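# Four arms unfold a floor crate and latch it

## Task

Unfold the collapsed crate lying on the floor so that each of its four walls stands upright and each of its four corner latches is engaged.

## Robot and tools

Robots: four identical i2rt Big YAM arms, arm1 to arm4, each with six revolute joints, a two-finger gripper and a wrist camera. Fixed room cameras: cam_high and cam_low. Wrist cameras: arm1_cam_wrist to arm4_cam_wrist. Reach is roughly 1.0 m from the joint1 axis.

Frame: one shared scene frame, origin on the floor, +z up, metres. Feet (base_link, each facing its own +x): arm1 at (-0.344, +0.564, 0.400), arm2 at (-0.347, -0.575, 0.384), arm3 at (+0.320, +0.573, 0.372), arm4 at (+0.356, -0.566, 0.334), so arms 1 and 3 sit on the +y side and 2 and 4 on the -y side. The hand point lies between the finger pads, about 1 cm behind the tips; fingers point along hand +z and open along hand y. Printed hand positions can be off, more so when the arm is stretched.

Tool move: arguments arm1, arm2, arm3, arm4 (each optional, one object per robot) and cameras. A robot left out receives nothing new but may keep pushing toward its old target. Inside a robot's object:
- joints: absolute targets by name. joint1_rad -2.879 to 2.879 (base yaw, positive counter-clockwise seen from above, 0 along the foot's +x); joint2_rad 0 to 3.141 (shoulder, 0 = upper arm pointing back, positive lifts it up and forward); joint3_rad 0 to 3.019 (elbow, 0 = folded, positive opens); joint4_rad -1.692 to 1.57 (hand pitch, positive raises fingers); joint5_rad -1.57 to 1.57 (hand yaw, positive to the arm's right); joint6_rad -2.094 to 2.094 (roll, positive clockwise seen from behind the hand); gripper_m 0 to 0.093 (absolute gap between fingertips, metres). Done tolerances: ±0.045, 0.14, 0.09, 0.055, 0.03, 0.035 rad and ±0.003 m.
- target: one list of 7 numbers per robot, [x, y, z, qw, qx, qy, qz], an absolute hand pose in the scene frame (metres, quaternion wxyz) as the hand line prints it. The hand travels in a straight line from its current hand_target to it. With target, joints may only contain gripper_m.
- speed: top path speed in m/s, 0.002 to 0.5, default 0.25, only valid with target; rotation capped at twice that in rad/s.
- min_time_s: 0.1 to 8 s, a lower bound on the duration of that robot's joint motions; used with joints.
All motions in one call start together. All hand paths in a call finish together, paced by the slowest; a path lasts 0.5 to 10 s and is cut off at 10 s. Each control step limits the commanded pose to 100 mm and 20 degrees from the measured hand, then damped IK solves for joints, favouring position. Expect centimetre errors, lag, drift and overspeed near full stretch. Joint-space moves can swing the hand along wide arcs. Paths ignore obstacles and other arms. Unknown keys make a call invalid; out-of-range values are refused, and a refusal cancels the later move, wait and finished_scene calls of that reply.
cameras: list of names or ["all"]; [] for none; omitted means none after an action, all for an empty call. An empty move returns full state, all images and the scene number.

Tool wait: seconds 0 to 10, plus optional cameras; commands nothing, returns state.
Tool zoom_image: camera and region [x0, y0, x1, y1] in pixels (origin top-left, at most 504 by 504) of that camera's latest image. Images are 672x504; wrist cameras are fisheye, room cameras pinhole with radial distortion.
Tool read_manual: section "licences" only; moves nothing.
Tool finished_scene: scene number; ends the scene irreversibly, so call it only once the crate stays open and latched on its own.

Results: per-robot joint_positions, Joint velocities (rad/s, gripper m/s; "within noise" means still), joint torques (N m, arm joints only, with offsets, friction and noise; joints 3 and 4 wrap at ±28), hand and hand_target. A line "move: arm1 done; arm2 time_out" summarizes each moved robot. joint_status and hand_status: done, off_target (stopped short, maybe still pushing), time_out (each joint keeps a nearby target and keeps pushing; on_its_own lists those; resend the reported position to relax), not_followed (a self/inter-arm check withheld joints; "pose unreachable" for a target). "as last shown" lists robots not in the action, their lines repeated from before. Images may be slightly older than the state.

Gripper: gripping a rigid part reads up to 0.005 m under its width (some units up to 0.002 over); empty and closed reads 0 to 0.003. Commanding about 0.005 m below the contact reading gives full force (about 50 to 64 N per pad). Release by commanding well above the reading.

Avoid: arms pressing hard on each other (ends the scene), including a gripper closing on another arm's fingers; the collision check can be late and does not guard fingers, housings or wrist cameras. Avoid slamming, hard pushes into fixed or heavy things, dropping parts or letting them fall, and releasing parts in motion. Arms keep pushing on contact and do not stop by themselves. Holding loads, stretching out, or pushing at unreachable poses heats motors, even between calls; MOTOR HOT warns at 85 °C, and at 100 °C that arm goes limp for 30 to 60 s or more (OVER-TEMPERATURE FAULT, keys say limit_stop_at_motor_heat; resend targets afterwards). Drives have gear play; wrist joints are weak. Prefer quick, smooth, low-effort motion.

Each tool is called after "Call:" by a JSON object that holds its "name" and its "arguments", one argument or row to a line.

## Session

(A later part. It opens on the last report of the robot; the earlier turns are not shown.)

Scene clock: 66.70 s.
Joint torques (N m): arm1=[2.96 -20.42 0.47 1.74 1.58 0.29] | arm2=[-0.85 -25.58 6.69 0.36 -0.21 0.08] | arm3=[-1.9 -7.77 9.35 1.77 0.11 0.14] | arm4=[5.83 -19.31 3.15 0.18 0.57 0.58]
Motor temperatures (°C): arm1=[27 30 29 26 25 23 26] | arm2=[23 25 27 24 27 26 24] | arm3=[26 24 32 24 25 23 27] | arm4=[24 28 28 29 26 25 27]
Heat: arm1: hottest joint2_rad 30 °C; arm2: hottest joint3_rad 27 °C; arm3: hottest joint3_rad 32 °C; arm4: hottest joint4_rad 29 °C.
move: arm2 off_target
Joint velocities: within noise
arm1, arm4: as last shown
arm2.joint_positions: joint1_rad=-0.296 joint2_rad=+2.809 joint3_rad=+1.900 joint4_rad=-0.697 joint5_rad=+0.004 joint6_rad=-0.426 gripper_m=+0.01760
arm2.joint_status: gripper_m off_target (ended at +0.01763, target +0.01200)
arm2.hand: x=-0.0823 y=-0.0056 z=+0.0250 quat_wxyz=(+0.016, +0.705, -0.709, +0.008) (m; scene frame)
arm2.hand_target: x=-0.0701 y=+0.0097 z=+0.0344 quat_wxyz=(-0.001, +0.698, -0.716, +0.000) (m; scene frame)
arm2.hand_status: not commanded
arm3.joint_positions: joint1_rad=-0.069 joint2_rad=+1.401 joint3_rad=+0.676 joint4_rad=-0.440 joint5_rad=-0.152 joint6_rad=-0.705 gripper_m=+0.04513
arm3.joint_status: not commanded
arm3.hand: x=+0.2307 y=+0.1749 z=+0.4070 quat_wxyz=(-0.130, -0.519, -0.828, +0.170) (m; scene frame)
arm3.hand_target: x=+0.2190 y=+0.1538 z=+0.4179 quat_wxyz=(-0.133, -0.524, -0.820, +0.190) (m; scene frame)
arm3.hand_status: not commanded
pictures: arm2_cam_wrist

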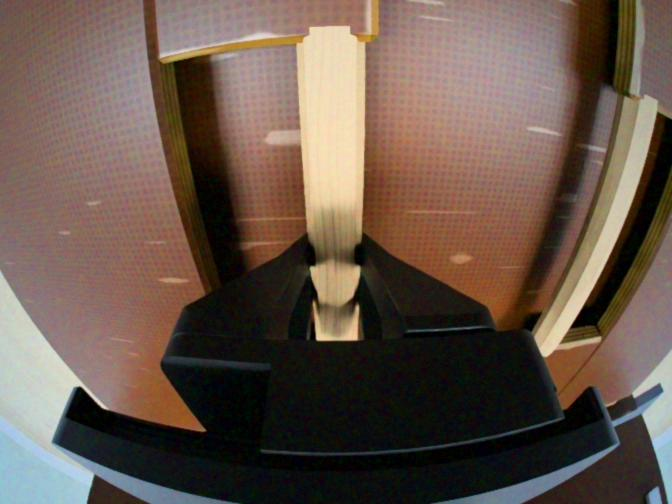

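Call:
{"name": "move", "arguments": {
  "arm2": {"target": [-0.094, 0.0125, 0.135, -0.075, 0.6907, -0.7152, 0.0777], "speed": 0.13}
}}

Call:
{"name": "move", "arguments": {
  "arm2": {"target": [-0.156, 0.0145, 0.217, -0.1504, 0.6783, -0.7024, 0.1557], "speed": 0.16}
}}

Call:
{"name": "move", "arguments": {
  "arm2": {"target": [-0.216, 0.017, 0.249, -0.2032, 0.6644, -0.688, 0.2104], "speed": 0.14},
  "arm3": {"target": [0.10, 0.05, 0.24, 0.05, 0.66, 0.745, -0.08], "speed": 0.35},
  "cameras": ["arm2_cam_wrist"]
}}

Call:
{"name": "move", "arguments": {
  "arm2": {"target": [-0.268, 0.0185, 0.268, -0.2319, 0.6549, -0.6781, 0.2401], "speed": 0.1},
  "arm3": {"target": [0.024, -0.006, 0.11, 0, 0.7194, 0.6948, 0], "speed": 0.35},
  "cameras": ["arm3_cam_wrist", "arm2_cam_wrist", "cam_high"]
}}

Scene clock: 71.60 s.
Joint torques (N m): arm1=[3.43 -20.6 0.57 1.62 1.62 0.31] | arm2=[0.79 -30.45 3.82 -0.31 -0.21 0.42] | arm3=[-1.38 -7.53 9.36 1.87 0.11 0.16] | arm4=[5.83 -19.31 3.15 0.18 0.57 0.57]
Motor temperatures (°C): arm1=[27 30 29 26 25 23 26] | arm2=[23 26 27 24 27 26 25] | arm3=[26 25 33 24 25 23 27] | arm4=[24 28 28 29 26 25 27]
Heat: arm1: hottest joint2_rad 30 °C; arm2: hottest joint3_rad 27 °C; arm3: hottest joint3_rad 33 °C; arm4: hottest joint4_rad 29 °C.
move: arm2 off_target
Joint velocities: within noise
arm1, arm3, arm4: as last shown
arm2.joint_positions: joint1_rad=-0.226 joint2_rad=+2.628 joint3_rad=+1.703 joint4_rad=-0.614 joint5_rad=+0.212 joint6_rad=-0.360 gripper_m=+0.01760
arm2.joint_status: not commanded
arm2.hand: x=-0.0912 y=-0.0058 z=+0.0928 quat_wxyz=(-0.058, +0.701, -0.705, +0.090) (m; scene frame)
arm2.hand_target: x=-0.0918 y=+0.0143 z=+0.1331 quat_wxyz=(-0.078, +0.690, -0.716, +0.076) (m; scene frame)
arm2.hand_status: off_target (0.046 m and 2.9 deg from the pose sent, 0.112 m and 13.2 deg at the start)
pictures: none

Scene clock: 73.03 s.
Joint torques (N m): arm1=[3.6 -21.36 0.54 1.72 1.61 0.29] | arm2=[1.79 -28.4 4.79 -0.32 -0.14 0.51] | arm3=[-1.26 -7.82 9.25 1.81 0.16 0.15] | arm4=[5.77 -19.25 3.15 0.18 0.57 0.58]
Motor temperatures (°C): arm1=[27 30 29 26 25 23 26] | arm2=[23 27 27 24 27 26 25] | arm3=[26 25 33 24 25 23 27] | arm4=[24 28 28 29 27 25 27]
Heat: arm1: hottest joint2_rad 30 °C; arm2: hottest joint2_rad 27 °C; arm3: hottest joint3_rad 33 °C; arm4: hottest joint4_rad 29 °C.
move: arm2 off_target
Joint velocities: within noise
arm1, arm3, arm4: as last shown
arm2.joint_positions: joint1_rad=-0.083 joint2_rad=+2.435 joint3_rad=+1.542 joint4_rad=-0.648 joint5_rad=+0.441 joint6_rad=-0.222 gripper_m=+0.01699
arm2.joint_status: not commanded
arm2.hand: x=-0.1429 y=-0.0051 z=+0.1805 quat_wxyz=(-0.130, +0.688, -0.691, +0.177) (m; scene frame)
arm2.hand_target: x=-0.1536 y=+0.0144 z=+0.2156 quat_wxyz=(-0.150, +0.678, -0.702, +0.157) (m; scene frame)
arm2.hand_status: off_target (0.044 m and 3.8 deg from the pose sent, 0.142 m and 13.2 deg at the start)
pictures: none

Scene clock: 74.73 s.
Joint torques (N m): arm1=[3.02 -20.37 0.69 1.72 1.62 0.33] | arm2=[3.6 -27.63 5.26 -0.39 -0.66 0.56] | arm3=[-1.08 -14.8 7.28 0.38 0.18 0.17] | arm4=[5.77 -19.25 3.15 0.18 0.57 0.58]
Motor temperatures (°C): arm1=[27 30 29 26 25 23 26] | arm2=[23 27 27 24 27 26 25] | arm3=[26 25 33 23 25 23 27] | arm4=[24 28 28 29 27 25 27]
Heat: arm1: hottest joint2_rad 30 °C; arm2: hottest joint2_rad 27 °C; arm3: hottest joint3_rad 33 °C; arm4: hottest joint4_rad 29 °C.
move: arm2 off_target; arm3 off_target
Joint velocities: within noise
arm1, arm4: as last shown
arm2.joint_positions: joint1_rad=+0.038 joint2_rad=+2.386 joint3_rad=+1.515 joint4_rad=-0.729 joint5_rad=+0.617 joint6_rad=-0.074 gripper_m=+0.01695
arm2.joint_status: not commanded
arm2.hand: x=-0.1886 y=-0.0042 z=+0.2172 quat_wxyz=(-0.185, +0.669, -0.678, +0.242) (m; scene frame)
arm2.hand_target: x=-0.2149 y=+0.0174 z=+0.2488 quat_wxyz=(-0.203, +0.665, -0.688, +0.210) (m; scene frame)
arm2.hand_status: off_target (0.047 m and 4.3 deg from the pose sent, 0.103 m and 9.6 deg at the start)
arm3.joint_positions: joint1_rad=-0.190 joint2_rad=+2.111 joint3_rad=+1.203 joint4_rad=-0.475 joint5_rad=-0.050 joint6_rad=-0.539 gripper_m=+0.04513
arm3.joint_status: not commanded
arm3.hand: x=+0.1089 y=+0.0591 z=+0.2466 quat_wxyz=(-0.054, -0.654, -0.751, +0.080) (m; scene frame)
arm3.hand_target: x=+0.1002 y=+0.0522 z=+0.2403 quat_wxyz=(-0.051, -0.660, -0.745, +0.079) (m; scene frame)
arm3.hand_status: off_target (0.014 m and 1.1 deg from the pose sent, 0.246 m and 23.3 deg at the start)
pictures: arm2_cam_wrist

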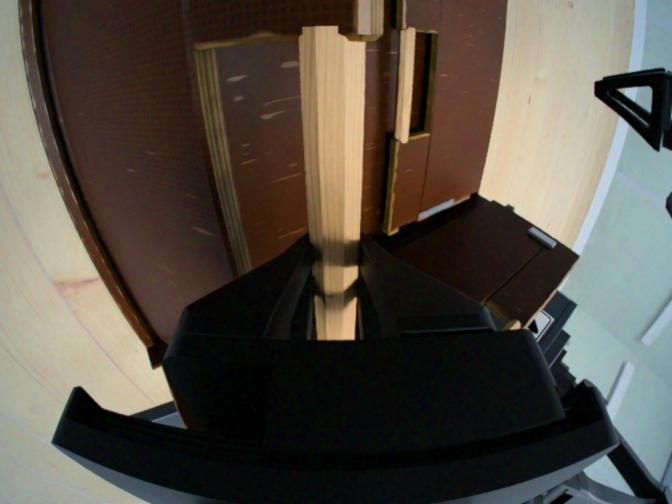

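Scene clock: 76.47 s.
Joint torques (N m): arm1=[3.6 -20.31 0.53 1.69 1.62 0.28] | arm2=[3.31 -26.34 6.63 -0.76 -0.78 0.46] | arm3=[-1.03 -18.14 7.68 -0.03 0.21 0.16] | arm4=[5.77 -19.31 3.15 0.18 0.57 0.57]
Motor temperatures (°C): arm1=[27 30 29 26 25 23 26] | arm2=[23 27 27 24 27 26 25] | arm3=[26 25 33 23 25 23 27] | arm4=[24 29 28 29 27 25 27]
Heat: arm1: hottest joint2_rad 30 °C; arm2: hottest joint2_rad 27 °C; arm3: hottest joint3_rad 33 °C; arm4: hottest joint2_rad 29 °C.
move: arm2 off_target; arm3 off_target
Joint velocities: within noise
arm1, arm4: as last shown
arm2.joint_positions: joint1_rad=+0.149 joint2_rad=+2.369 joint3_rad=+1.519 joint4_rad=-0.835 joint5_rad=+0.706 joint6_rad=+0.071 gripper_m=+0.01695
arm2.joint_status: not commanded
arm2.hand: x=-0.2401 y=-0.0046 z=+0.2387 quat_wxyz=(-0.218, +0.657, -0.668, +0.273) (m; scene frame)
arm2.hand_target: x=-0.2667 y=+0.0175 z=+0.2668 quat_wxyz=(-0.232, +0.655, -0.678, +0.240) (m; scene frame)
arm2.hand_status: off_target (0.047 m and 4.3 deg from the pose sent, 0.097 m and 5.6 deg at the start)
arm3.joint_positions: joint1_rad=-0.251 joint2_rad=+2.581 joint3_rad=+1.777 joint4_rad=-0.757 joint5_rad=-0.001 joint6_rad=-0.442 gripper_m=+0.04513
arm3.joint_status: not commanded
arm3.hand: x=+0.0300 y=-0.0033 z=+0.1220 quat_wxyz=(-0.003, -0.716, -0.698, +0.003) (m; scene frame)
arm3.hand_target: x=+0.0249 y=-0.0046 z=+0.1098 quat_wxyz=(+0.000, -0.721, -0.693, +0.000) (m; scene frame)
arm3.hand_status: off_target (0.014 m and 0.8 deg from the pose sent, 0.173 m and 14.9 deg at the start)
pictures: arm2_cam_wrist, arm3_cam_wrist, cam_high

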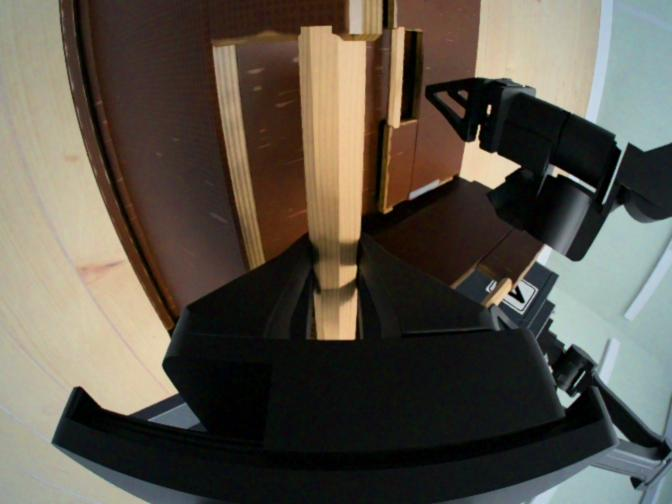

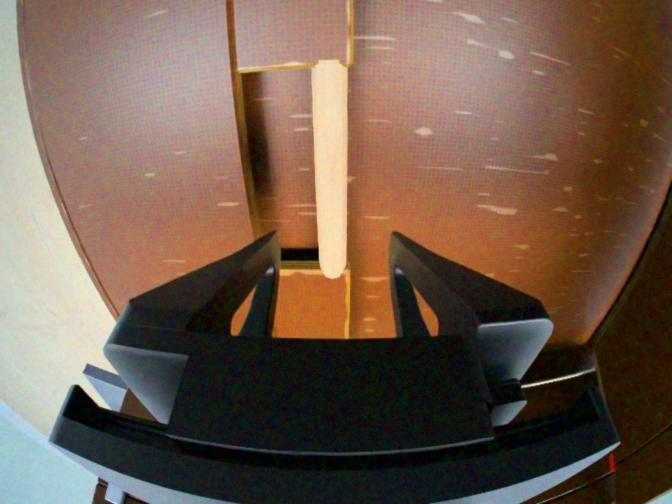

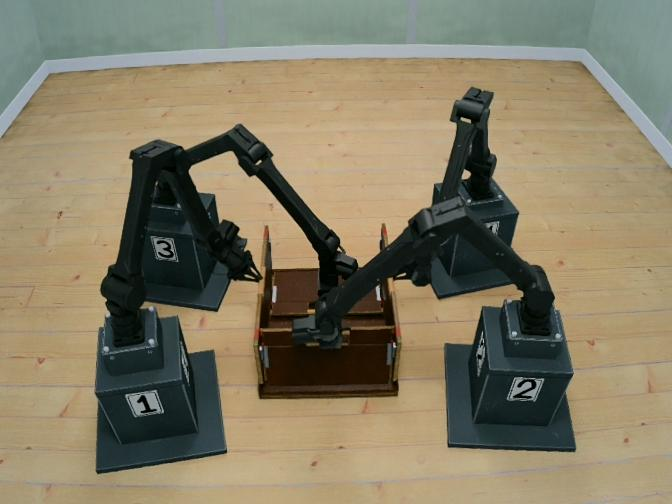

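Call:
{"name": "move", "arguments": {
  "arm3": {"target": [0.026, -0.006, 0.027, 0, 0.7194, 0.6948, 0], "speed": 0.2}
}}

Call:
{"name": "move", "arguments": {
  "arm3": {"joints": {"gripper_m": 0.012}},
  "cameras": ["arm3_cam_wrist"]
}}

Call:
{"name": "move", "arguments": {
  "arm3": {"target": [0.047, -0.0055, 0.145, -0.0777, 0.7152, 0.6907, -0.075], "speed": 0.13},
  "cameras": ["arm3_cam_wrist"]
}}

Call:
{"name": "move", "arguments": {
  "arm3": {"target": [0.103, -0.0075, 0.230, -0.1557, 0.7024, 0.6783, -0.1504], "speed": 0.16}
}}

Call:
{"name": "move", "arguments": {
  "arm3": {"target": [0.169, -0.010, 0.267, -0.2104, 0.688, 0.6644, -0.2032], "speed": 0.14}
}}

Call:
{"name": "move", "arguments": {
  "arm3": {"target": [0.218, -0.0115, 0.280, -0.2401, 0.6781, 0.6549, -0.2319], "speed": 0.1},
  "arm2": {"target": [-0.300, 0.0195, 0.271, -0.255, 0.646, -0.669, 0.264], "speed": 0.08},
  "cameras": ["cam_high"]
}}

Scene clock: 81.00 s.
Joint torques (N m): arm1=[3.19 -20.25 0.51 1.81 1.6 0.29] | arm2=[3.25 -26.34 6.64 -0.77 -0.79 0.46] | arm3=[-0.79 -18.43 7.05 0.47 0.16 0.1] | arm4=[5.83 -19.25 3.17 0.18 0.57 0.57]
Motor temperatures (°C): arm1=[27 30 29 26 25 23 26] | arm2=[23 27 27 24 27 26 25] | arm3=[26 25 32 23 25 23 27] | arm4=[24 29 28 29 27 25 27]
Heat: arm1: hottest joint2_rad 30 °C; arm2: hottest joint2_rad 27 °C; arm3: hottest joint3_rad 32 °C; arm4: hottest joint2_rad 29 °C.
move: arm3 off_target
Joint velocities: within noise
arm1, arm2, arm4: as last shown
arm3.joint_positions: joint1_rad=-0.242 joint2_rad=+2.760 joint3_rad=+1.894 joint4_rad=-0.707 joint5_rad=+0.000 joint6_rad=-0.439 gripper_m=+0.04511
arm3.joint_status: not commanded
arm3.hand: x=+0.0357 y=-0.0051 z=+0.0399 quat_wxyz=(+0.000, -0.714, -0.700, -0.002) (m; scene frame)
arm3.hand_target: x=+0.0320 y=-0.0075 z=+0.0275 quat_wxyz=(+0.000, -0.717, -0.697, +0.000) (m; scene frame)
arm3.hand_status: off_target (0.016 m and 1.0 deg from the pose sent, 0.095 m and 0.8 deg at the start)
pictures: none

Scene clock: 81.73 s.
Joint torques (N m): arm1=[2.78 -20.07 0.43 1.57 1.57 0.3] | arm2=[3.25 -26.4 6.63 -0.76 -0.79 0.46] | arm3=[-0.79 -18.61 7.19 0.43 0 0.12] | arm4=[5.77 -19.25 3.17 0.17 0.57 0.57]
Motor temperatures (°C): arm1=[27 30 28 26 25 23 26] | arm2=[23 27 27 24 27 26 25] | arm3=[26 25 32 23 25 23 27] | arm4=[24 29 28 29 27 25 27]
Heat: arm1: hottest joint2_rad 30 °C; arm2: hottest joint2_rad 27 °C; arm3: hottest joint3_rad 32 °C; arm4: hottest joint2_rad 29 °C.
move: arm3 off_target
Joint velocities: within noise
arm1, arm2, arm4: as last shown
arm3.joint_positions: joint1_rad=-0.245 joint2_rad=+2.760 joint3_rad=+1.895 joint4_rad=-0.705 joint5_rad=+0.005 joint6_rad=-0.448 gripper_m=+0.01699
arm3.joint_status: gripper_m off_target (ended at +0.01702, target +0.01200)
arm3.hand: x=+0.0327 y=-0.0049 z=+0.0403 quat_wxyz=(+0.001, -0.712, -0.703, +0.000) (m; scene frame)
arm3.hand_target: x=+0.0297 y=-0.0074 z=+0.0277 quat_wxyz=(+0.000, -0.715, -0.699, +0.001) (m; scene frame)
arm3.hand_status: not commanded
pictures: arm3_cam_wrist

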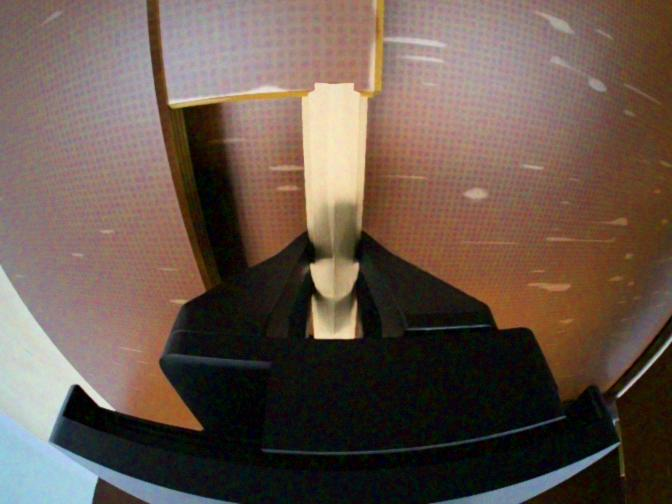

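Scene clock: 83.27 s.
Joint torques (N m): arm1=[2.78 -20.54 0.46 1.66 1.59 0.31] | arm2=[3.31 -26.46 6.63 -0.77 -0.79 0.45] | arm3=[0.03 -23.88 3.23 -0.62 0.23 0.27] | arm4=[5.83 -19.31 3.17 0.18 0.57 0.57]
Motor temperatures (°C): arm1=[27 30 28 26 26 23 26] | arm2=[23 27 27 24 27 26 25] | arm3=[26 25 32 23 25 23 27] | arm4=[24 29 28 29 27 25 27]
Heat: arm1: hottest joint2_rad 30 °C; arm2: hottest joint2_rad 27 °C; arm3: hottest joint3_rad 32 °C; arm4: hottest joint2_rad 29 °C.
move: arm3 off_target
Joint velocities: within noise
arm1.joint_positions: joint1_rad=+0.820 joint2_rad=+2.133 joint3_rad=+0.799 joint4_rad=+0.193 joint5_rad=+0.642 joint6_rad=-0.666 gripper_m=+0.01374
arm1.joint_status: not commanded
arm1.hand: x=-0.0130 y=+0.2284 z=+0.2496 quat_wxyz=(+0.015, -0.020, -0.928, +0.371) (m; scene frame)
arm1.hand_target: x=-0.0090 y=+0.2418 z=+0.2596 quat_wxyz=(+0.009, -0.016, -0.924, +0.383) (m; scene frame)
arm1.hand_status: not commanded
arm2: as last shown
arm3.joint_positions: joint1_rad=-0.172 joint2_rad=+2.559 joint3_rad=+1.685 joint4_rad=-0.624 joint5_rad=+0.206 joint6_rad=-0.376 gripper_m=+0.01699
arm3.joint_status: not commanded
arm3.hand: x=+0.0467 y=-0.0039 z=+0.1160 quat_wxyz=(+0.079, -0.709, -0.697, +0.072) (m; scene frame)
arm3.hand_target: x=+0.0479 y=-0.0085 z=+0.1430 quat_wxyz=(+0.077, -0.714, -0.691, +0.078) (m; scene frame)
arm3.hand_status: off_target (0.029 m and 1.0 deg from the pose sent, 0.106 m and 12.4 deg at the start)
arm4.joint_positions: joint1_rad=+0.804 joint2_rad=+2.007 joint3_rad=+0.929 joint4_rad=-0.066 joint5_rad=+0.672 joint6_rad=-0.665 gripper_m=+0.01623
arm4.joint_status: not commanded
arm4.hand: x=-0.0198 y=-0.2029 z=+0.2517 quat_wxyz=(-0.379, +0.925, -0.021, +0.021) (m; scene frame)
arm4.hand_target: x=-0.0295 y=-0.2265 z=+0.2640 quat_wxyz=(-0.383, +0.924, -0.015, +0.007) (m; scene frame)
arm4.hand_status: not commanded
pictures: arm3_cam_wrist

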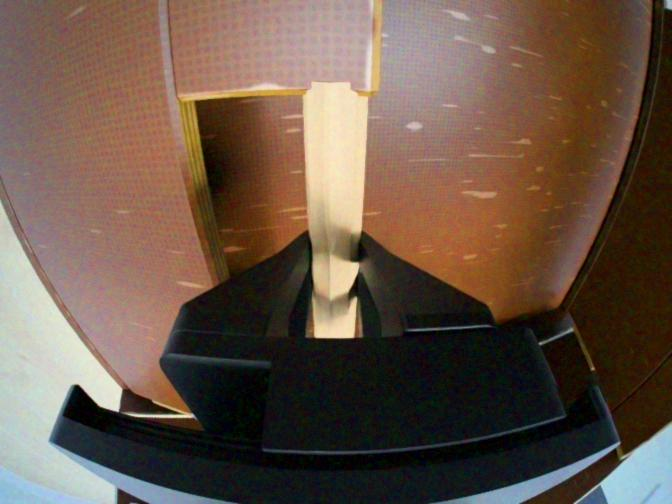

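Scene clock: 84.67 s.
Joint torques (N m): arm1=[2.67 -20.54 0.46 1.72 1.59 0.33] | arm2=[3.37 -26.4 6.64 -0.77 -0.79 0.45] | arm3=[0.15 -23.24 4.01 -0.75 0.41 0.21] | arm4=[5.77 -19.31 3.15 0.18 0.57 0.58]
Motor temperatures (°C): arm1=[27 30 28 26 26 23 26] | arm2=[23 27 27 24 27 26 25] | arm3=[26 26 32 23 25 23 27] | arm4=[24 29 28 29 27 25 27]
Heat: arm1: hottest joint2_rad 30 °C; arm2: hottest joint2_rad 27 °C; arm3: hottest joint3_rad 32 °C; arm4: hottest joint2_rad 29 °C.
move: arm3 off_target
Joint velocities: within noise
arm1, arm2, arm4: as last shown
arm3.joint_positions: joint1_rad=-0.034 joint2_rad=+2.374 joint3_rad=+1.527 joint4_rad=-0.642 joint5_rad=+0.422 joint6_rad=-0.240 gripper_m=+0.01640
arm3.joint_status: not commanded
arm3.hand: x=+0.1000 y=-0.0034 z=+0.1974 quat_wxyz=(+0.158, -0.700, -0.682, +0.141) (m; scene frame)
arm3.hand_target: x=+0.1031 y=-0.0082 z=+0.2286 quat_wxyz=(+0.153, -0.703, -0.679, +0.149) (m; scene frame)
arm3.hand_status: off_target (0.033 m and 1.2 deg from the pose sent, 0.127 m and 12.7 deg at the start)
pictures: none

Scene clock: 85.93 s.
Joint torques (N m): arm1=[2.73 -19.66 0.5 1.72 1.56 0.28] | arm2=[3.31 -26.4 6.63 -0.77 -0.78 0.45] | arm3=[1.03 -23.41 4.11 -1.47 0.29 0.27] | arm4=[5.77 -19.25 3.15 0.18 0.57 0.57]
Motor temperatures (°C): arm1=[27 30 28 26 26 23 26] | arm2=[23 27 27 24 27 26 25] | arm3=[26 26 32 23 25 23 27] | arm4=[24 29 27 29 27 25 27]
Heat: arm1: hottest joint2_rad 30 °C; arm2: hottest joint2_rad 27 °C; arm3: hottest joint3_rad 32 °C; arm4: hottest joint2_rad 29 °C.
move: arm3 off_target
Joint velocities: within noise
arm1, arm2, arm4: as last shown
arm3.joint_positions: joint1_rad=+0.094 joint2_rad=+2.323 joint3_rad=+1.490 joint4_rad=-0.711 joint5_rad=+0.609 joint6_rad=-0.088 gripper_m=+0.01639
arm3.joint_status: not commanded
arm3.hand: x=+0.1494 y=-0.0029 z=+0.2323 quat_wxyz=(+0.224, -0.689, -0.660, +0.197) (m; scene frame)
arm3.hand_target: x=+0.1604 y=-0.0082 z=+0.2655 quat_wxyz=(+0.215, -0.690, -0.660, +0.204) (m; scene frame)
arm3.hand_status: off_target (0.040 m and 1.8 deg from the pose sent, 0.098 m and 9.6 deg at the start)
pictures: none

Scene clock: 87.23 s.
Joint torques (N m): arm1=[2.78 -20.6 0.49 1.74 1.43 0.33] | arm2=[4.95 -25.7 7.36 -1.02 -0.32 0.58] | arm3=[2.2 -22.71 5.53 -1.61 -0.08 0.32] | arm4=[5.77 -19.25 3.23 0.18 0.51 0.58]
Motor temperatures (°C): arm1=[27 30 28 26 26 23 26] | arm2=[23 28 27 24 27 26 25] | arm3=[26 26 32 23 25 23 27] | arm4=[24 29 27 29 27 25 27]
Heat: arm1: hottest joint2_rad 30 °C; arm2: hottest joint2_rad 28 °C; arm3: hottest joint3_rad 32 °C; arm4: hottest joint2_rad 29 °C.
move: arm2 off_target; arm3 off_target
Joint velocities: within noise
arm1.joint_positions: joint1_rad=+0.820 joint2_rad=+2.134 joint3_rad=+0.798 joint4_rad=+0.193 joint5_rad=+0.646 joint6_rad=-0.666 gripper_m=+0.01374
arm1.joint_status: not commanded
arm1.hand: x=-0.0146 y=+0.2286 z=+0.2491 quat_wxyz=(+0.018, -0.020, -0.928, +0.372) (m; scene frame)
arm1.hand_target: x=-0.0098 y=+0.2421 z=+0.2591 quat_wxyz=(+0.010, -0.016, -0.924, +0.383) (m; scene frame)
arm1.hand_status: not commanded
arm2.joint_positions: joint1_rad=+0.199 joint2_rad=+2.386 joint3_rad=+1.548 joint4_rad=-0.913 joint5_rad=+0.757 joint6_rad=+0.159 gripper_m=+0.01695
arm2.joint_status: not commanded
arm2.hand: x=-0.2623 y=-0.0049 z=+0.2442 quat_wxyz=(-0.236, +0.647, -0.663, +0.295) (m; scene frame)
arm2.hand_target: x=-0.2994 y=+0.0185 z=+0.2704 quat_wxyz=(-0.255, +0.647, -0.669, +0.263) (m; scene frame)
arm2.hand_status: off_target (0.052 m and 4.3 deg from the pose sent, 0.072 m and 4.5 deg at the start)
arm3.joint_positions: joint1_rad=+0.196 joint2_rad=+2.309 joint3_rad=+1.490 joint4_rad=-0.800 joint5_rad=+0.700 joint6_rad=+0.041 gripper_m=+0.01639
arm3.joint_status: not commanded
arm3.hand: x=+0.1972 y=-0.0020 z=+0.2501 quat_wxyz=(+0.255, -0.678, -0.650, +0.228) (m; scene frame)
arm3.hand_target: x=+0.2174 y=-0.0120 z=+0.2786 quat_wxyz=(+0.240, -0.677, -0.656, +0.232) (m; scene frame)
arm3.hand_status: off_target (0.038 m and 1.8 deg from the pose sent, 0.084 m and 4.6 deg at the start)
arm4.joint_positions: joint1_rad=+0.804 joint2_rad=+2.007 joint3_rad=+0.928 joint4_rad=-0.066 joint5_rad=+0.674 joint6_rad=-0.663 gripper_m=+0.01623
arm4.joint_status: not commanded
arm4.hand: x=-0.0189 y=-0.2032 z=+0.2514 quat_wxyz=(-0.379, +0.925, -0.022, +0.022) (m; scene frame)
arm4.hand_target: x=-0.0291 y=-0.2265 z=+0.2638 quat_wxyz=(-0.383, +0.924, -0.015, +0.007) (m; scene frame)
arm4.hand_status: not commanded
pictures: cam_high

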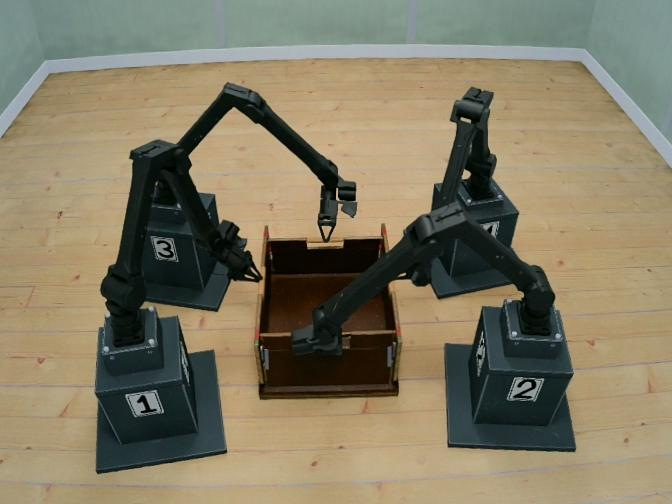

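Call:
{"name": "move", "arguments": {
  "arm3": {"target": [0.273, -0.0135, 0.284, -0.2753, 0.6647, 0.6419, -0.2659], "speed": 0.07},
  "arm2": {"target": [-0.325, 0.0205, 0.273, -0.2659, 0.6419, -0.6647, 0.2753], "speed": 0.05}
}}

Call:
{"name": "move", "arguments": {
  "arm3": {"target": [0.300, -0.0145, 0.282, -0.2753, 0.6647, 0.6419, -0.2659], "speed": 0.05},
  "arm2": {"target": [-0.348, 0.021, 0.272, -0.2659, 0.6419, -0.6647, 0.2753], "speed": 0.05},
  "cameras": ["cam_high", "cam_low"]
}}

Call:
{"name": "zoom_image", "arguments": {
  "camera": "cam_high",
  "region": [240, 300, 310, 370]
}}

Call:
{"name": "zoom_image", "arguments": {
  "camera": "cam_high",
  "region": [360, 300, 430, 370]
}}

Call:
{"name": "zoom_image", "arguments": {
  "camera": "cam_high",
  "region": [250, 215, 300, 275]
}}

Call:
{"name": "zoom_image", "arguments": {
  "camera": "cam_high",
  "region": [360, 215, 410, 275]
}}

Scene clock: 91.77 s.
Joint torques (N m): arm1=[2.9 -20.84 0.94 1.77 1.06 0.3] | arm2=[4.72 -25.52 8.03 -0.7 -0.32 0.51] | arm3=[2.32 -20.48 7.69 -2.36 0.31 0.41] | arm4=[5.77 -19.25 3.44 0.17 0.21 0.57]
Motor temperatures (°C): arm1=[27 30 28 26 26 23 26] | arm2=[23 28 27 24 27 26 25] | arm3=[26 26 32 23 25 23 27] | arm4=[24 29 27 29 27 25 27]
Heat: arm1: hottest joint2_rad 30 °C; arm2: hottest joint2_rad 28 °C; arm3: hottest joint3_rad 32 °C; arm4: hottest joint2_rad 29 °C.
move: arm2 off_target; arm3 off_target
Joint velocities: within noise
arm1.joint_positions: joint1_rad=+0.818 joint2_rad=+2.134 joint3_rad=+0.793 joint4_rad=+0.193 joint5_rad=+0.655 joint6_rad=-0.666 gripper_m=+0.01366
arm1.joint_status: not commanded
arm1.hand: x=-0.0184 y=+0.2287 z=+0.2492 quat_wxyz=(+0.023, -0.021, -0.927, +0.374) (m; scene frame)
arm1.hand_target: x=-0.0099 y=+0.2415 z=+0.2593 quat_wxyz=(+0.010, -0.017, -0.924, +0.383) (m; scene frame)
arm1.hand_status: not commanded
arm2.joint_positions: joint1_rad=+0.250 joint2_rad=+2.403 joint3_rad=+1.575 joint4_rad=-0.998 joint5_rad=+0.781 joint6_rad=+0.238 gripper_m=+0.01695
arm2.joint_status: not commanded
arm2.hand: x=-0.2873 y=-0.0088 z=+0.2472 quat_wxyz=(-0.243, +0.643, -0.656, +0.313) (m; scene frame)
arm2.hand_target: x=-0.3242 y=+0.0186 z=+0.2734 quat_wxyz=(-0.265, +0.643, -0.664, +0.274) (m; scene frame)
arm2.hand_status: off_target (0.054 m and 5.2 deg from the pose sent, 0.074 m and 4.2 deg at the start)
arm3.joint_positions: joint1_rad=+0.302 joint2_rad=+2.328 joint3_rad=+1.521 joint4_rad=-0.926 joint5_rad=+0.775 joint6_rad=+0.197 gripper_m=+0.01639
arm3.joint_status: not commanded
arm3.hand: x=+0.2478 y=+0.0015 z=+0.2589 quat_wxyz=(+0.285, -0.668, -0.639, +0.255) (m; scene frame)
arm3.hand_target: x=+0.2732 y=-0.0138 z=+0.2832 quat_wxyz=(+0.272, -0.666, -0.643, +0.264) (m; scene frame)
arm3.hand_status: off_target (0.039 m and 1.7 deg from the pose sent, 0.084 m and 5.3 deg at the start)
arm4.joint_positions: joint1_rad=+0.804 joint2_rad=+2.007 joint3_rad=+0.925 joint4_rad=-0.066 joint5_rad=+0.683 joint6_rad=-0.665 gripper_m=+0.01623
arm4.joint_status: not commanded
arm4.hand: x=-0.0166 y=-0.2033 z=+0.2515 quat_wxyz=(-0.382, +0.924, -0.021, +0.026) (m; scene frame)
arm4.hand_target: x=-0.0291 y=-0.2265 z=+0.2638 quat_wxyz=(-0.383, +0.924, -0.015, +0.008) (m; scene frame)
arm4.hand_status: not commanded
pictures: none

Scene clock: 92.90 s.
Joint torques (N m): arm1=[3.19 -19.9 0.8 1.73 1.01 0.29] | arm2=[6.71 -25.47 8.13 -0.85 -0.66 0.61] | arm3=[4.95 -20.66 7.75 -2.51 0.16 0.53] | arm4=[5.83 -19.19 3.44 0.17 0.18 0.57]
Motor temperatures (°C): arm1=[27 31 28 26 26 23 26] | arm2=[23 28 27 24 27 26 25] | arm3=[26 27 32 23 25 23 27] | arm4=[24 29 27 29 27 25 27]
Heat: arm1: hottest joint2_rad 31 °C; arm2: hottest joint2_rad 28 °C; arm3: hottest joint3_rad 32 °C; arm4: hottest joint2_rad 29 °C.
move: arm2 off_target; arm3 off_target
Joint velocities: within noise
arm1.joint_positions: joint1_rad=+0.818 joint2_rad=+2.134 joint3_rad=+0.793 joint4_rad=+0.193 joint5_rad=+0.657 joint6_rad=-0.666 gripper_m=+0.01366
arm1.joint_status: not commanded
arm1.hand: x=-0.0185 y=+0.2285 z=+0.2493 quat_wxyz=(+0.023, -0.021, -0.926, +0.375) (m; scene frame)
arm1.hand_target: x=-0.0097 y=+0.2413 z=+0.2594 quat_wxyz=(+0.010, -0.017, -0.924, +0.383) (m; scene frame)
arm1.hand_status: not commanded
arm2.joint_positions: joint1_rad=+0.265 joint2_rad=+2.415 joint3_rad=+1.598 joint4_rad=-1.042 joint5_rad=+0.781 joint6_rad=+0.275 gripper_m=+0.01695
arm2.joint_status: not commanded
arm2.hand: x=-0.2959 y=-0.0089 z=+0.2477 quat_wxyz=(-0.242, +0.639, -0.657, +0.319) (m; scene frame)
arm2.hand_target: x=-0.3477 y=+0.0183 z=+0.2723 quat_wxyz=(-0.265, +0.644, -0.664, +0.274) (m; scene frame)
arm2.hand_status: off_target (0.065 m and 5.8 deg from the pose sent, 0.072 m and 5.2 deg at the start)
arm3.joint_positions: joint1_rad=+0.319 joint2_rad=+2.345 joint3_rad=+1.547 joint4_rad=-0.980 joint5_rad=+0.786 joint6_rad=+0.245 gripper_m=+0.01639
arm3.joint_status: not commanded
arm3.hand: x=+0.2559 y=+0.0023 z=+0.2591 quat_wxyz=(+0.296, -0.669, -0.633, +0.256) (m; scene frame)
arm3.hand_target: x=+0.2978 y=-0.0131 z=+0.2821 quat_wxyz=(+0.277, -0.663, -0.642, +0.269) (m; scene frame)
arm3.hand_status: off_target (0.052 m and 2.8 deg from the pose sent, 0.059 m and 1.7 deg at the start)
arm4.joint_positions: joint1_rad=+0.804 joint2_rad=+2.007 joint3_rad=+0.925 joint4_rad=-0.066 joint5_rad=+0.685 joint6_rad=-0.665 gripper_m=+0.01623
arm4.joint_status: not commanded
arm4.hand: x=-0.0164 y=-0.2031 z=+0.2517 quat_wxyz=(-0.382, +0.923, -0.022, +0.027) (m; scene frame)
arm4.hand_target: x=-0.0290 y=-0.2264 z=+0.2639 quat_wxyz=(-0.383, +0.924, -0.015, +0.008) (m; scene frame)
arm4.hand_status: not commanded
pictures: cam_high, cam_low

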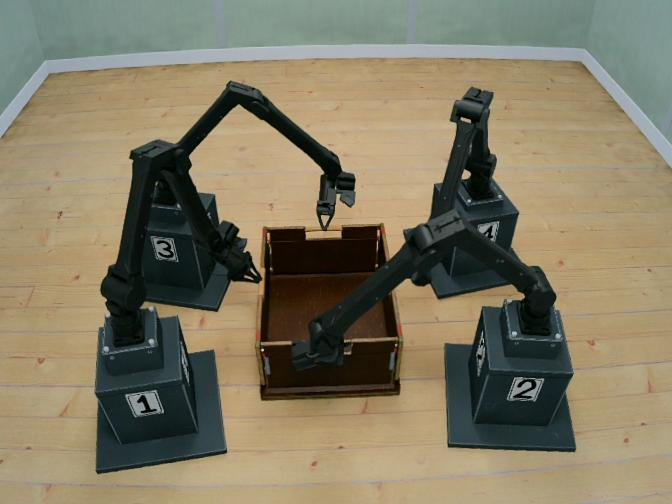

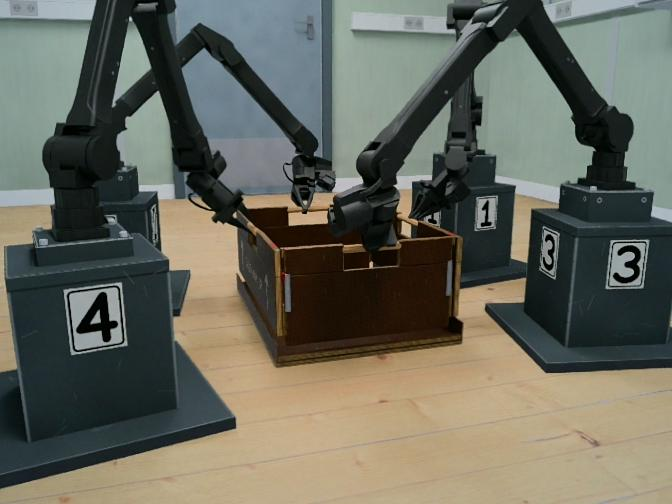

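Scaled by 7.200 from the camera's 672x504 image, which has a finer 960x720 frame.

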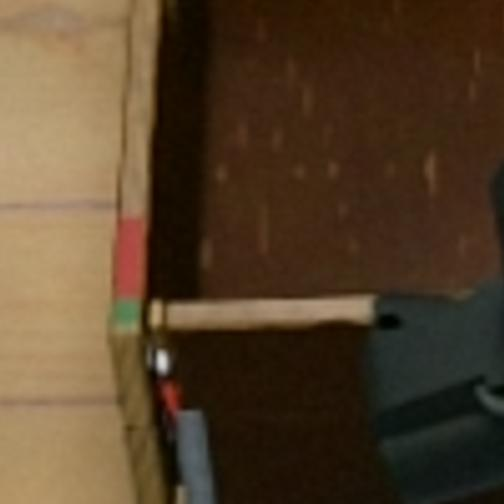

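Scaled by 7.200 from the camera's 672x504 image, which has a finer 960x720 frame.

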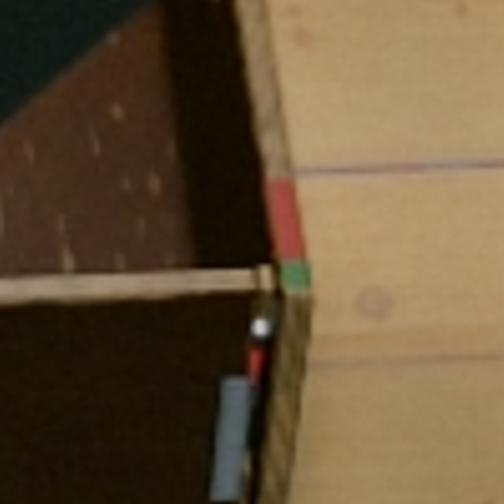

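Scaled by 8.400 from the camera's 672x504 image, which has a finer 960x720 frame.

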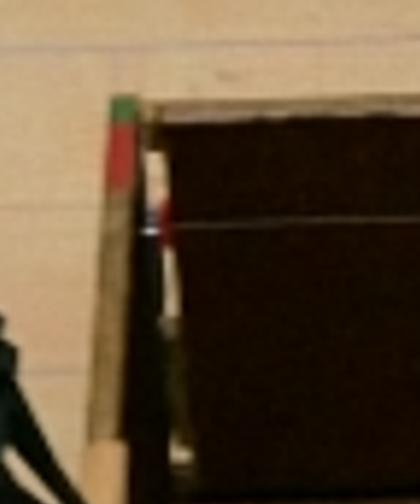

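Scaled by 8.400 from the camera's 672x504 image, which has a finer 960x720 frame.

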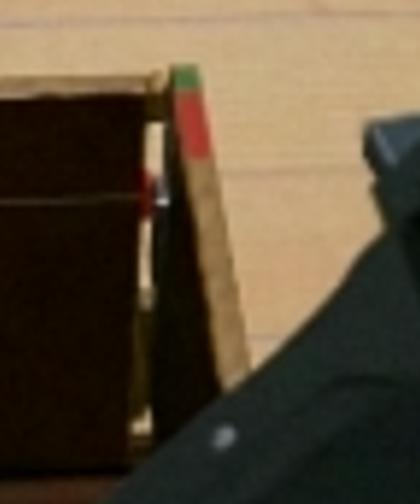

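Call:
{"name": "move", "arguments": {
  "arm2": {"target": [-0.282, 0.004, 0.255, -0.242, 0.639, -0.657, 0.319], "speed": 0.05},
  "arm3": {"target": [0.241, -0.004, 0.263, 0.296, -0.669, -0.633, 0.256], "speed": 0.05},
  "cameras": ["cam_high", "cam_low"]
}}

Scene clock: 99.07 s.
Joint torques (N m): arm1=[2.78 -20.66 0.96 1.73 1 0.31] | arm2=[-0.97 -23.06 7.04 -0.34 0.42 -0.11] | arm3=[-1.9 -19.43 5.49 0.23 0.56 -0.01] | arm4=[5.83 -19.25 3.45 0.16 0.18 0.58]
Motor temperatures (°C): arm1=[27 31 28 26 25 23 26] | arm2=[23 28 27 24 27 26 25] | arm3=[26 26 32 23 25 23 28] | arm4=[24 29 27 29 27 25 28]
Heat: arm1: hottest joint2_rad 31 °C; arm2: hottest joint2_rad 28 °C; arm3: hottest joint3_rad 32 °C; arm4: hottest joint2_rad 29 °C.
move: arm2 off_target; arm3 off_target
Joint velocities: within noise
arm1, arm4: as last shown
arm2.joint_positions: joint1_rad=+0.259 joint2_rad=+2.417 joint3_rad=+1.599 joint4_rad=-1.042 joint5_rad=+0.783 joint6_rad=+0.255 gripper_m=+0.01695
arm2.joint_status: not commanded
arm2.hand: x=-0.2923 y=-0.0088 z=+0.2474 quat_wxyz=(-0.238, +0.644, -0.652, +0.322) (m; scene frame)
arm2.hand_target: x=-0.2884 y=+0.0044 z=+0.2543 quat_wxyz=(-0.241, +0.642, -0.656, +0.315) (m; scene frame)
arm2.hand_status: off_target (0.018 m and 1.0 deg from the pose sent, 0.020 m and 0.1 deg at the start)
arm3.joint_positions: joint1_rad=+0.313 joint2_rad=+2.345 joint3_rad=+1.547 joint4_rad=-0.977 joint5_rad=+0.782 joint6_rad=+0.226 gripper_m=+0.01639
arm3.joint_status: not commanded
arm3.hand: x=+0.2528 y=+0.0022 z=+0.2586 quat_wxyz=(+0.297, -0.666, -0.637, +0.252) (m; scene frame)
arm3.hand_target: x=+0.2451 y=-0.0039 z=+0.2624 quat_wxyz=(+0.293, -0.669, -0.634, +0.254) (m; scene frame)
arm3.hand_status: off_target (0.014 m and 0.7 deg from the pose sent, 0.017 m and 0.0 deg at the start)
pictures: cam_high, cam_low

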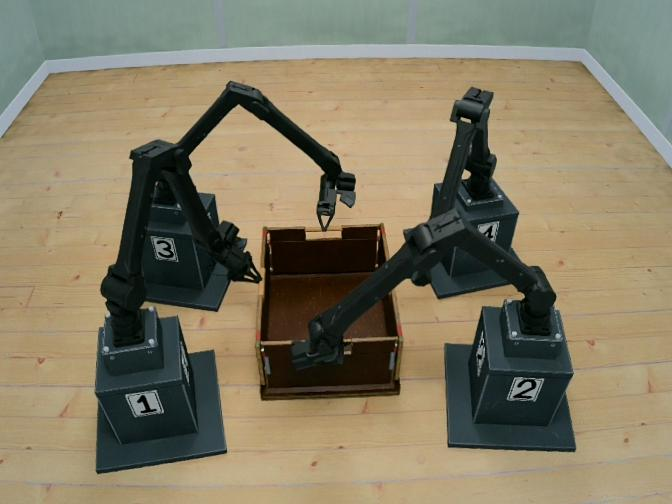

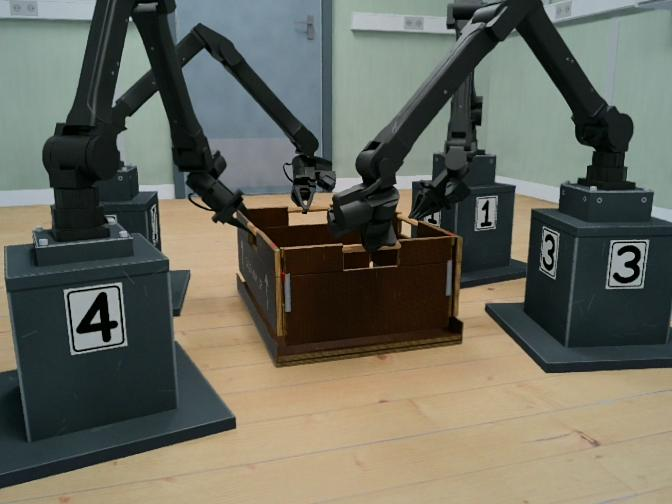

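Call:
{"name": "move", "arguments": {
  "arm2": {"target": [-0.291, -0.003, 0.253, -0.238, 0.644, -0.652, 0.322], "speed": 0.05, "joints": {"gripper_m": 0.05}},
  "arm3": {"target": [0.251, 0.0, 0.263, 0.297, -0.666, -0.637, 0.252], "speed": 0.05, "joints": {"gripper_m": 0.05}},
  "arm4": {"target": [-0.028, -0.203, 0.258, -0.382, 0.923, -0.022, 0.027], "speed": 0.05, "joints": {"gripper_m": 0.06}},
  "arm1": {"target": [-0.014, 0.227, 0.256, 0.023, -0.021, -0.926, 0.375], "speed": 0.05, "joints": {"gripper_m": 0.06}},
  "cameras": ["cam_high", "cam_low"]
}}

Call:
{"name": "zoom_image", "arguments": {
  "camera": "cam_high",
  "region": [240, 210, 420, 410]
}}

Scene clock: 101.83 s.
Joint torques (N m): arm1=[-1.2 -17.49 3.92 0.76 0.33 0.1] | arm2=[-0.44 -23.24 5.97 -0.46 0.52 0] | arm3=[-0.67 -19.6 5.08 -0.42 0.6 0.08] | arm4=[1.26 -13.63 8.35 0.34 0.33 0.26]
Motor temperatures (°C): arm1=[27 31 28 26 25 23 26] | arm2=[23 29 27 24 27 26 25] | arm3=[26 26 32 23 25 23 28] | arm4=[24 29 27 29 27 25 28]
Heat: arm1: hottest joint2_rad 31 °C; arm2: hottest joint2_rad 29 °C; arm3: hottest joint3_rad 32 °C; arm4: hottest joint2_rad 29 °C.
move: arm1 off_target; arm2 done; arm3 done; arm4 done
Joint velocities: within noise
arm1.joint_positions: joint1_rad=+0.841 joint2_rad=+2.114 joint3_rad=+0.781 joint4_rad=+0.176 joint5_rad=+0.662 joint6_rad=-0.664 gripper_m=+0.05996
arm1.joint_status: all done
arm1.hand: x=-0.0153 y=+0.2381 z=+0.2547 quat_wxyz=(+0.023, -0.011, -0.927, +0.375) (m; scene frame)
arm1.hand_target: x=-0.0104 y=+0.2309 z=+0.2562 quat_wxyz=(+0.021, -0.015, -0.927, +0.375) (m; scene frame)
arm1.hand_status: off_target (0.011 m and 1.2 deg from the pose sent, 0.008 m and 0.1 deg at the start)
arm2.joint_positions: joint1_rad=+0.256 joint2_rad=+2.417 joint3_rad=+1.599 joint4_rad=-1.047 joint5_rad=+0.783 joint6_rad=+0.252 gripper_m=+0.04990
arm2.joint_status: all done
arm2.hand: x=-0.2904 y=-0.0098 z=+0.2477 quat_wxyz=(-0.236, +0.644, -0.651, +0.325) (m; scene frame)
arm2.hand_target: x=-0.2893 y=-0.0031 z=+0.2530 quat_wxyz=(-0.238, +0.643, -0.653, +0.322) (m; scene frame)
arm2.hand_status: done (0.009 m and 0.4 deg from the pose sent, 0.008 m and 0.0 deg at the start)
arm3.joint_positions: joint1_rad=+0.308 joint2_rad=+2.345 joint3_rad=+1.547 joint4_rad=-0.977 joint5_rad=+0.782 joint6_rad=+0.222 gripper_m=+0.04990
arm3.joint_status: all done
arm3.hand: x=+0.2502 y=+0.0025 z=+0.2585 quat_wxyz=(+0.298, -0.666, -0.637, +0.251) (m; scene frame)
arm3.hand_target: x=+0.2484 y=+0.0003 z=+0.2629 quat_wxyz=(+0.298, -0.666, -0.636, +0.251) (m; scene frame)
arm3.hand_status: done (0.005 m and 0.2 deg from the pose sent, 0.005 m and 0.0 deg at the start)
arm4.joint_positions: joint1_rad=+0.824 joint2_rad=+1.979 joint3_rad=+0.925 joint4_rad=-0.098 joint5_rad=+0.688 joint6_rad=-0.656 gripper_m=+0.05996
arm4.joint_status: all done
arm4.hand: x=-0.0229 y=-0.2105 z=+0.2627 quat_wxyz=(-0.382, +0.924, -0.016, +0.024) (m; scene frame)
arm4.hand_target: x=-0.0285 y=-0.2030 z=+0.2588 quat_wxyz=(-0.383, +0.923, -0.022, +0.026) (m; scene frame)
arm4.hand_status: done (0.010 m and 0.8 deg from the pose sent, 0.013 m and 0.1 deg at the start)
pictures: cam_high, cam_low

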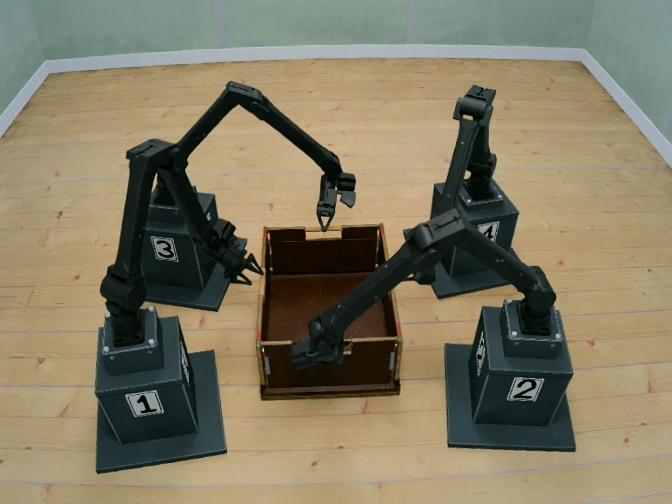

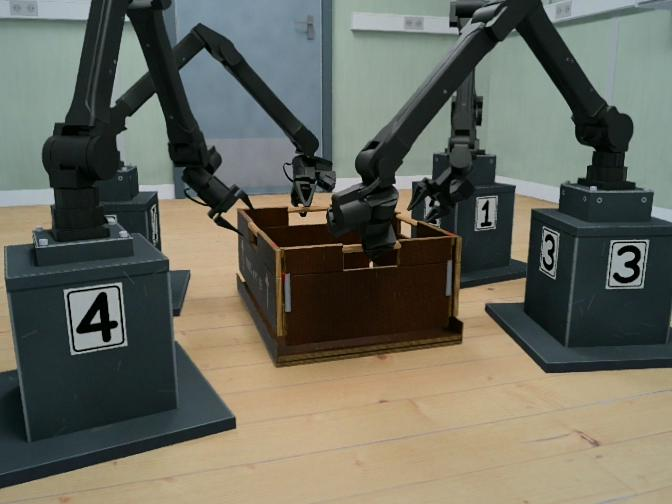

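Scaled by 2.520 from the camera's 672x504 image, which has a finer 960x720 frame.

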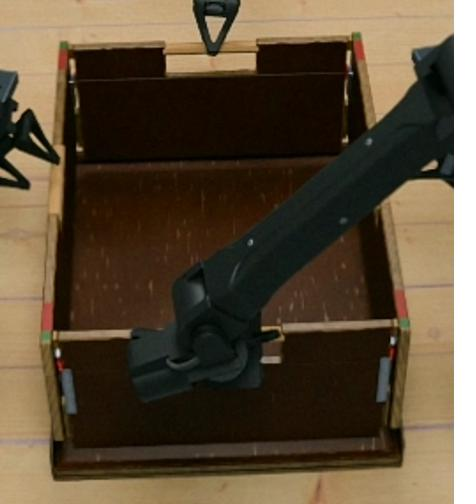

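Call:
{"name": "move", "arguments": {
  "arm1": {"target": [-0.02, 0.315, 0.345, 0, 0, -0.9239, 0.3827], "speed": 0.15},
  "arm4": {"target": [-0.025, -0.292, 0.345, -0.3827, 0.9239, 0, 0], "speed": 0.15},
  "arm2": {"target": [-0.375, 0.0, 0.345, -0.2588, 0.658, -0.6533, 0.27], "speed": 0.15},
  "arm3": {"target": [0.34, -0.002, 0.345, -0.2706, 0.6533, 0.6533, -0.2706], "speed": 0.15},
  "cameras": ["cam_high", "cam_low"]
}}

Call:
{"name": "zoom_image", "arguments": {
  "camera": "cam_high",
  "region": [240, 210, 420, 410]
}}

Call:
{"name": "zoom_image", "arguments": {
  "camera": "cam_low",
  "region": [230, 190, 480, 370]
}}

Scene clock: 105.40 s.
Joint torques (N m): arm1=[0.62 -14.68 3.34 0.94 0.64 0.2] | arm2=[0.09 -25.29 6.34 -0.49 0.35 0.1] | arm3=[-0.21 -19.66 7.64 -0.62 0.4 0.22] | arm4=[2.08 -13.1 6.28 0.25 0.38 0.36]
Motor temperatures (°C): arm1=[27 31 28 26 25 23 26] | arm2=[23 29 27 24 27 26 25] | arm3=[26 26 31 23 25 23 27] | arm4=[24 29 27 29 27 25 27]
Heat: arm1: hottest joint2_rad 31 °C; arm2: hottest joint2_rad 29 °C; arm3: hottest joint3_rad 31 °C; arm4: hottest joint2_rad 29 °C.
move: arm1 done; arm2 off_target; arm3 off_target; arm4 done
Joint velocities: within noise
arm1.joint_positions: joint1_rad=+1.002 joint2_rad=+1.783 joint3_rad=+0.634 joint4_rad=-0.060 joint5_rad=+0.711 joint6_rad=-0.517 gripper_m=+0.05996
arm1.joint_status: not commanded
arm1.hand: x=-0.0190 y=+0.3096 z=+0.3449 quat_wxyz=(+0.000, +0.000, -0.923, +0.384) (m; scene frame)
arm1.hand_target: x=-0.0207 y=+0.3139 z=+0.3448 quat_wxyz=(+0.001, +0.000, -0.924, +0.384) (m; scene frame)
arm1.hand_status: done (0.005 m and 0.2 deg from the pose sent, 0.119 m and 3.1 deg at the start)
arm2.joint_positions: joint1_rad=+0.386 joint2_rad=+2.266 joint3_rad=+1.579 joint4_rad=-1.171 joint5_rad=+0.735 joint6_rad=+0.334 gripper_m=+0.04990
arm2.joint_status: not commanded
arm2.hand: x=-0.3702 y=-0.0090 z=+0.3251 quat_wxyz=(-0.250, +0.663, -0.645, +0.286) (m; scene frame)
arm2.hand_target: x=-0.3731 y=+0.0001 z=+0.3449 quat_wxyz=(-0.259, +0.657, -0.654, +0.271) (m; scene frame)
arm2.hand_status: off_target (0.022 m and 2.4 deg from the pose sent, 0.129 m and 7.0 deg at the start)
arm3.joint_positions: joint1_rad=+0.454 joint2_rad=+2.228 joint3_rad=+1.547 joint4_rad=-1.166 joint5_rad=+0.764 joint6_rad=+0.329 gripper_m=+0.04990
arm3.joint_status: not commanded
arm3.hand: x=+0.3329 y=+0.0111 z=+0.3278 quat_wxyz=(+0.288, -0.645, -0.658, +0.262) (m; scene frame)
arm3.hand_target: x=+0.3398 y=-0.0025 z=+0.3446 quat_wxyz=(+0.271, -0.653, -0.653, +0.271) (m; scene frame)
arm3.hand_status: off_target (0.023 m and 2.6 deg from the pose sent, 0.125 m and 4.5 deg at the start)
arm4.joint_positions: joint1_rad=+0.984 joint2_rad=+1.708 joint3_rad=+0.840 joint4_rad=-0.331 joint5_rad=+0.717 joint6_rad=-0.532 gripper_m=+0.05996
arm4.joint_status: not commanded
arm4.hand: x=-0.0311 y=-0.2884 z=+0.3483 quat_wxyz=(-0.386, +0.923, +0.005, -0.004) (m; scene frame)
arm4.hand_target: x=-0.0265 y=-0.2932 z=+0.3449 quat_wxyz=(-0.383, +0.924, +0.003, +0.000) (m; scene frame)
arm4.hand_status: done (0.008 m and 0.8 deg from the pose sent, 0.116 m and 3.3 deg at the start)
pictures: cam_high, cam_low

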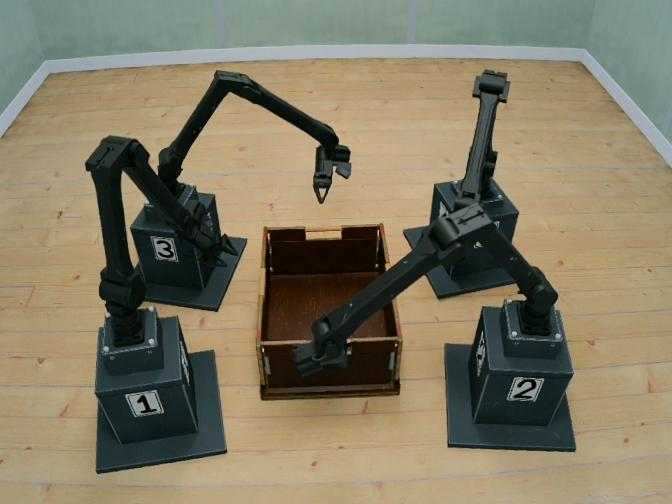

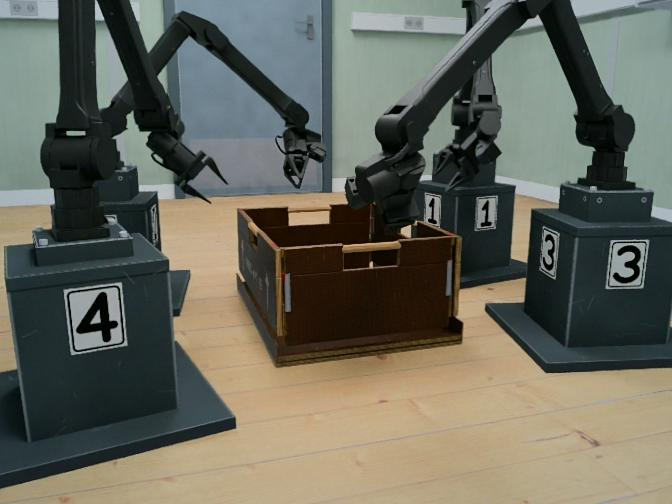

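Scaled by 2.520 from the camera's 672x504 image, which has a finer 960x720 frame.

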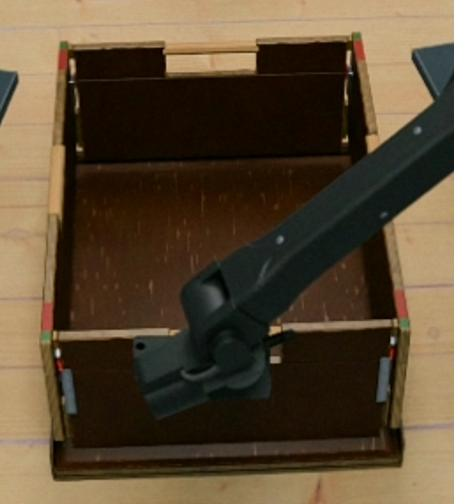

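Scaled by 2.016 from the camera's 672x504 image, which has a finer 960x720 frame.

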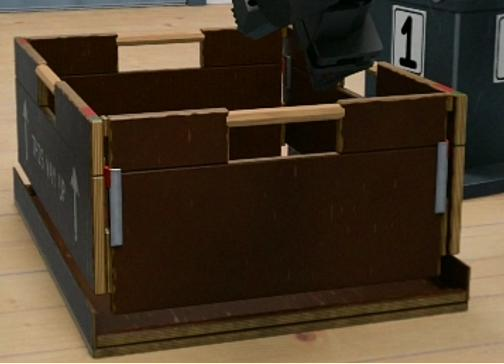

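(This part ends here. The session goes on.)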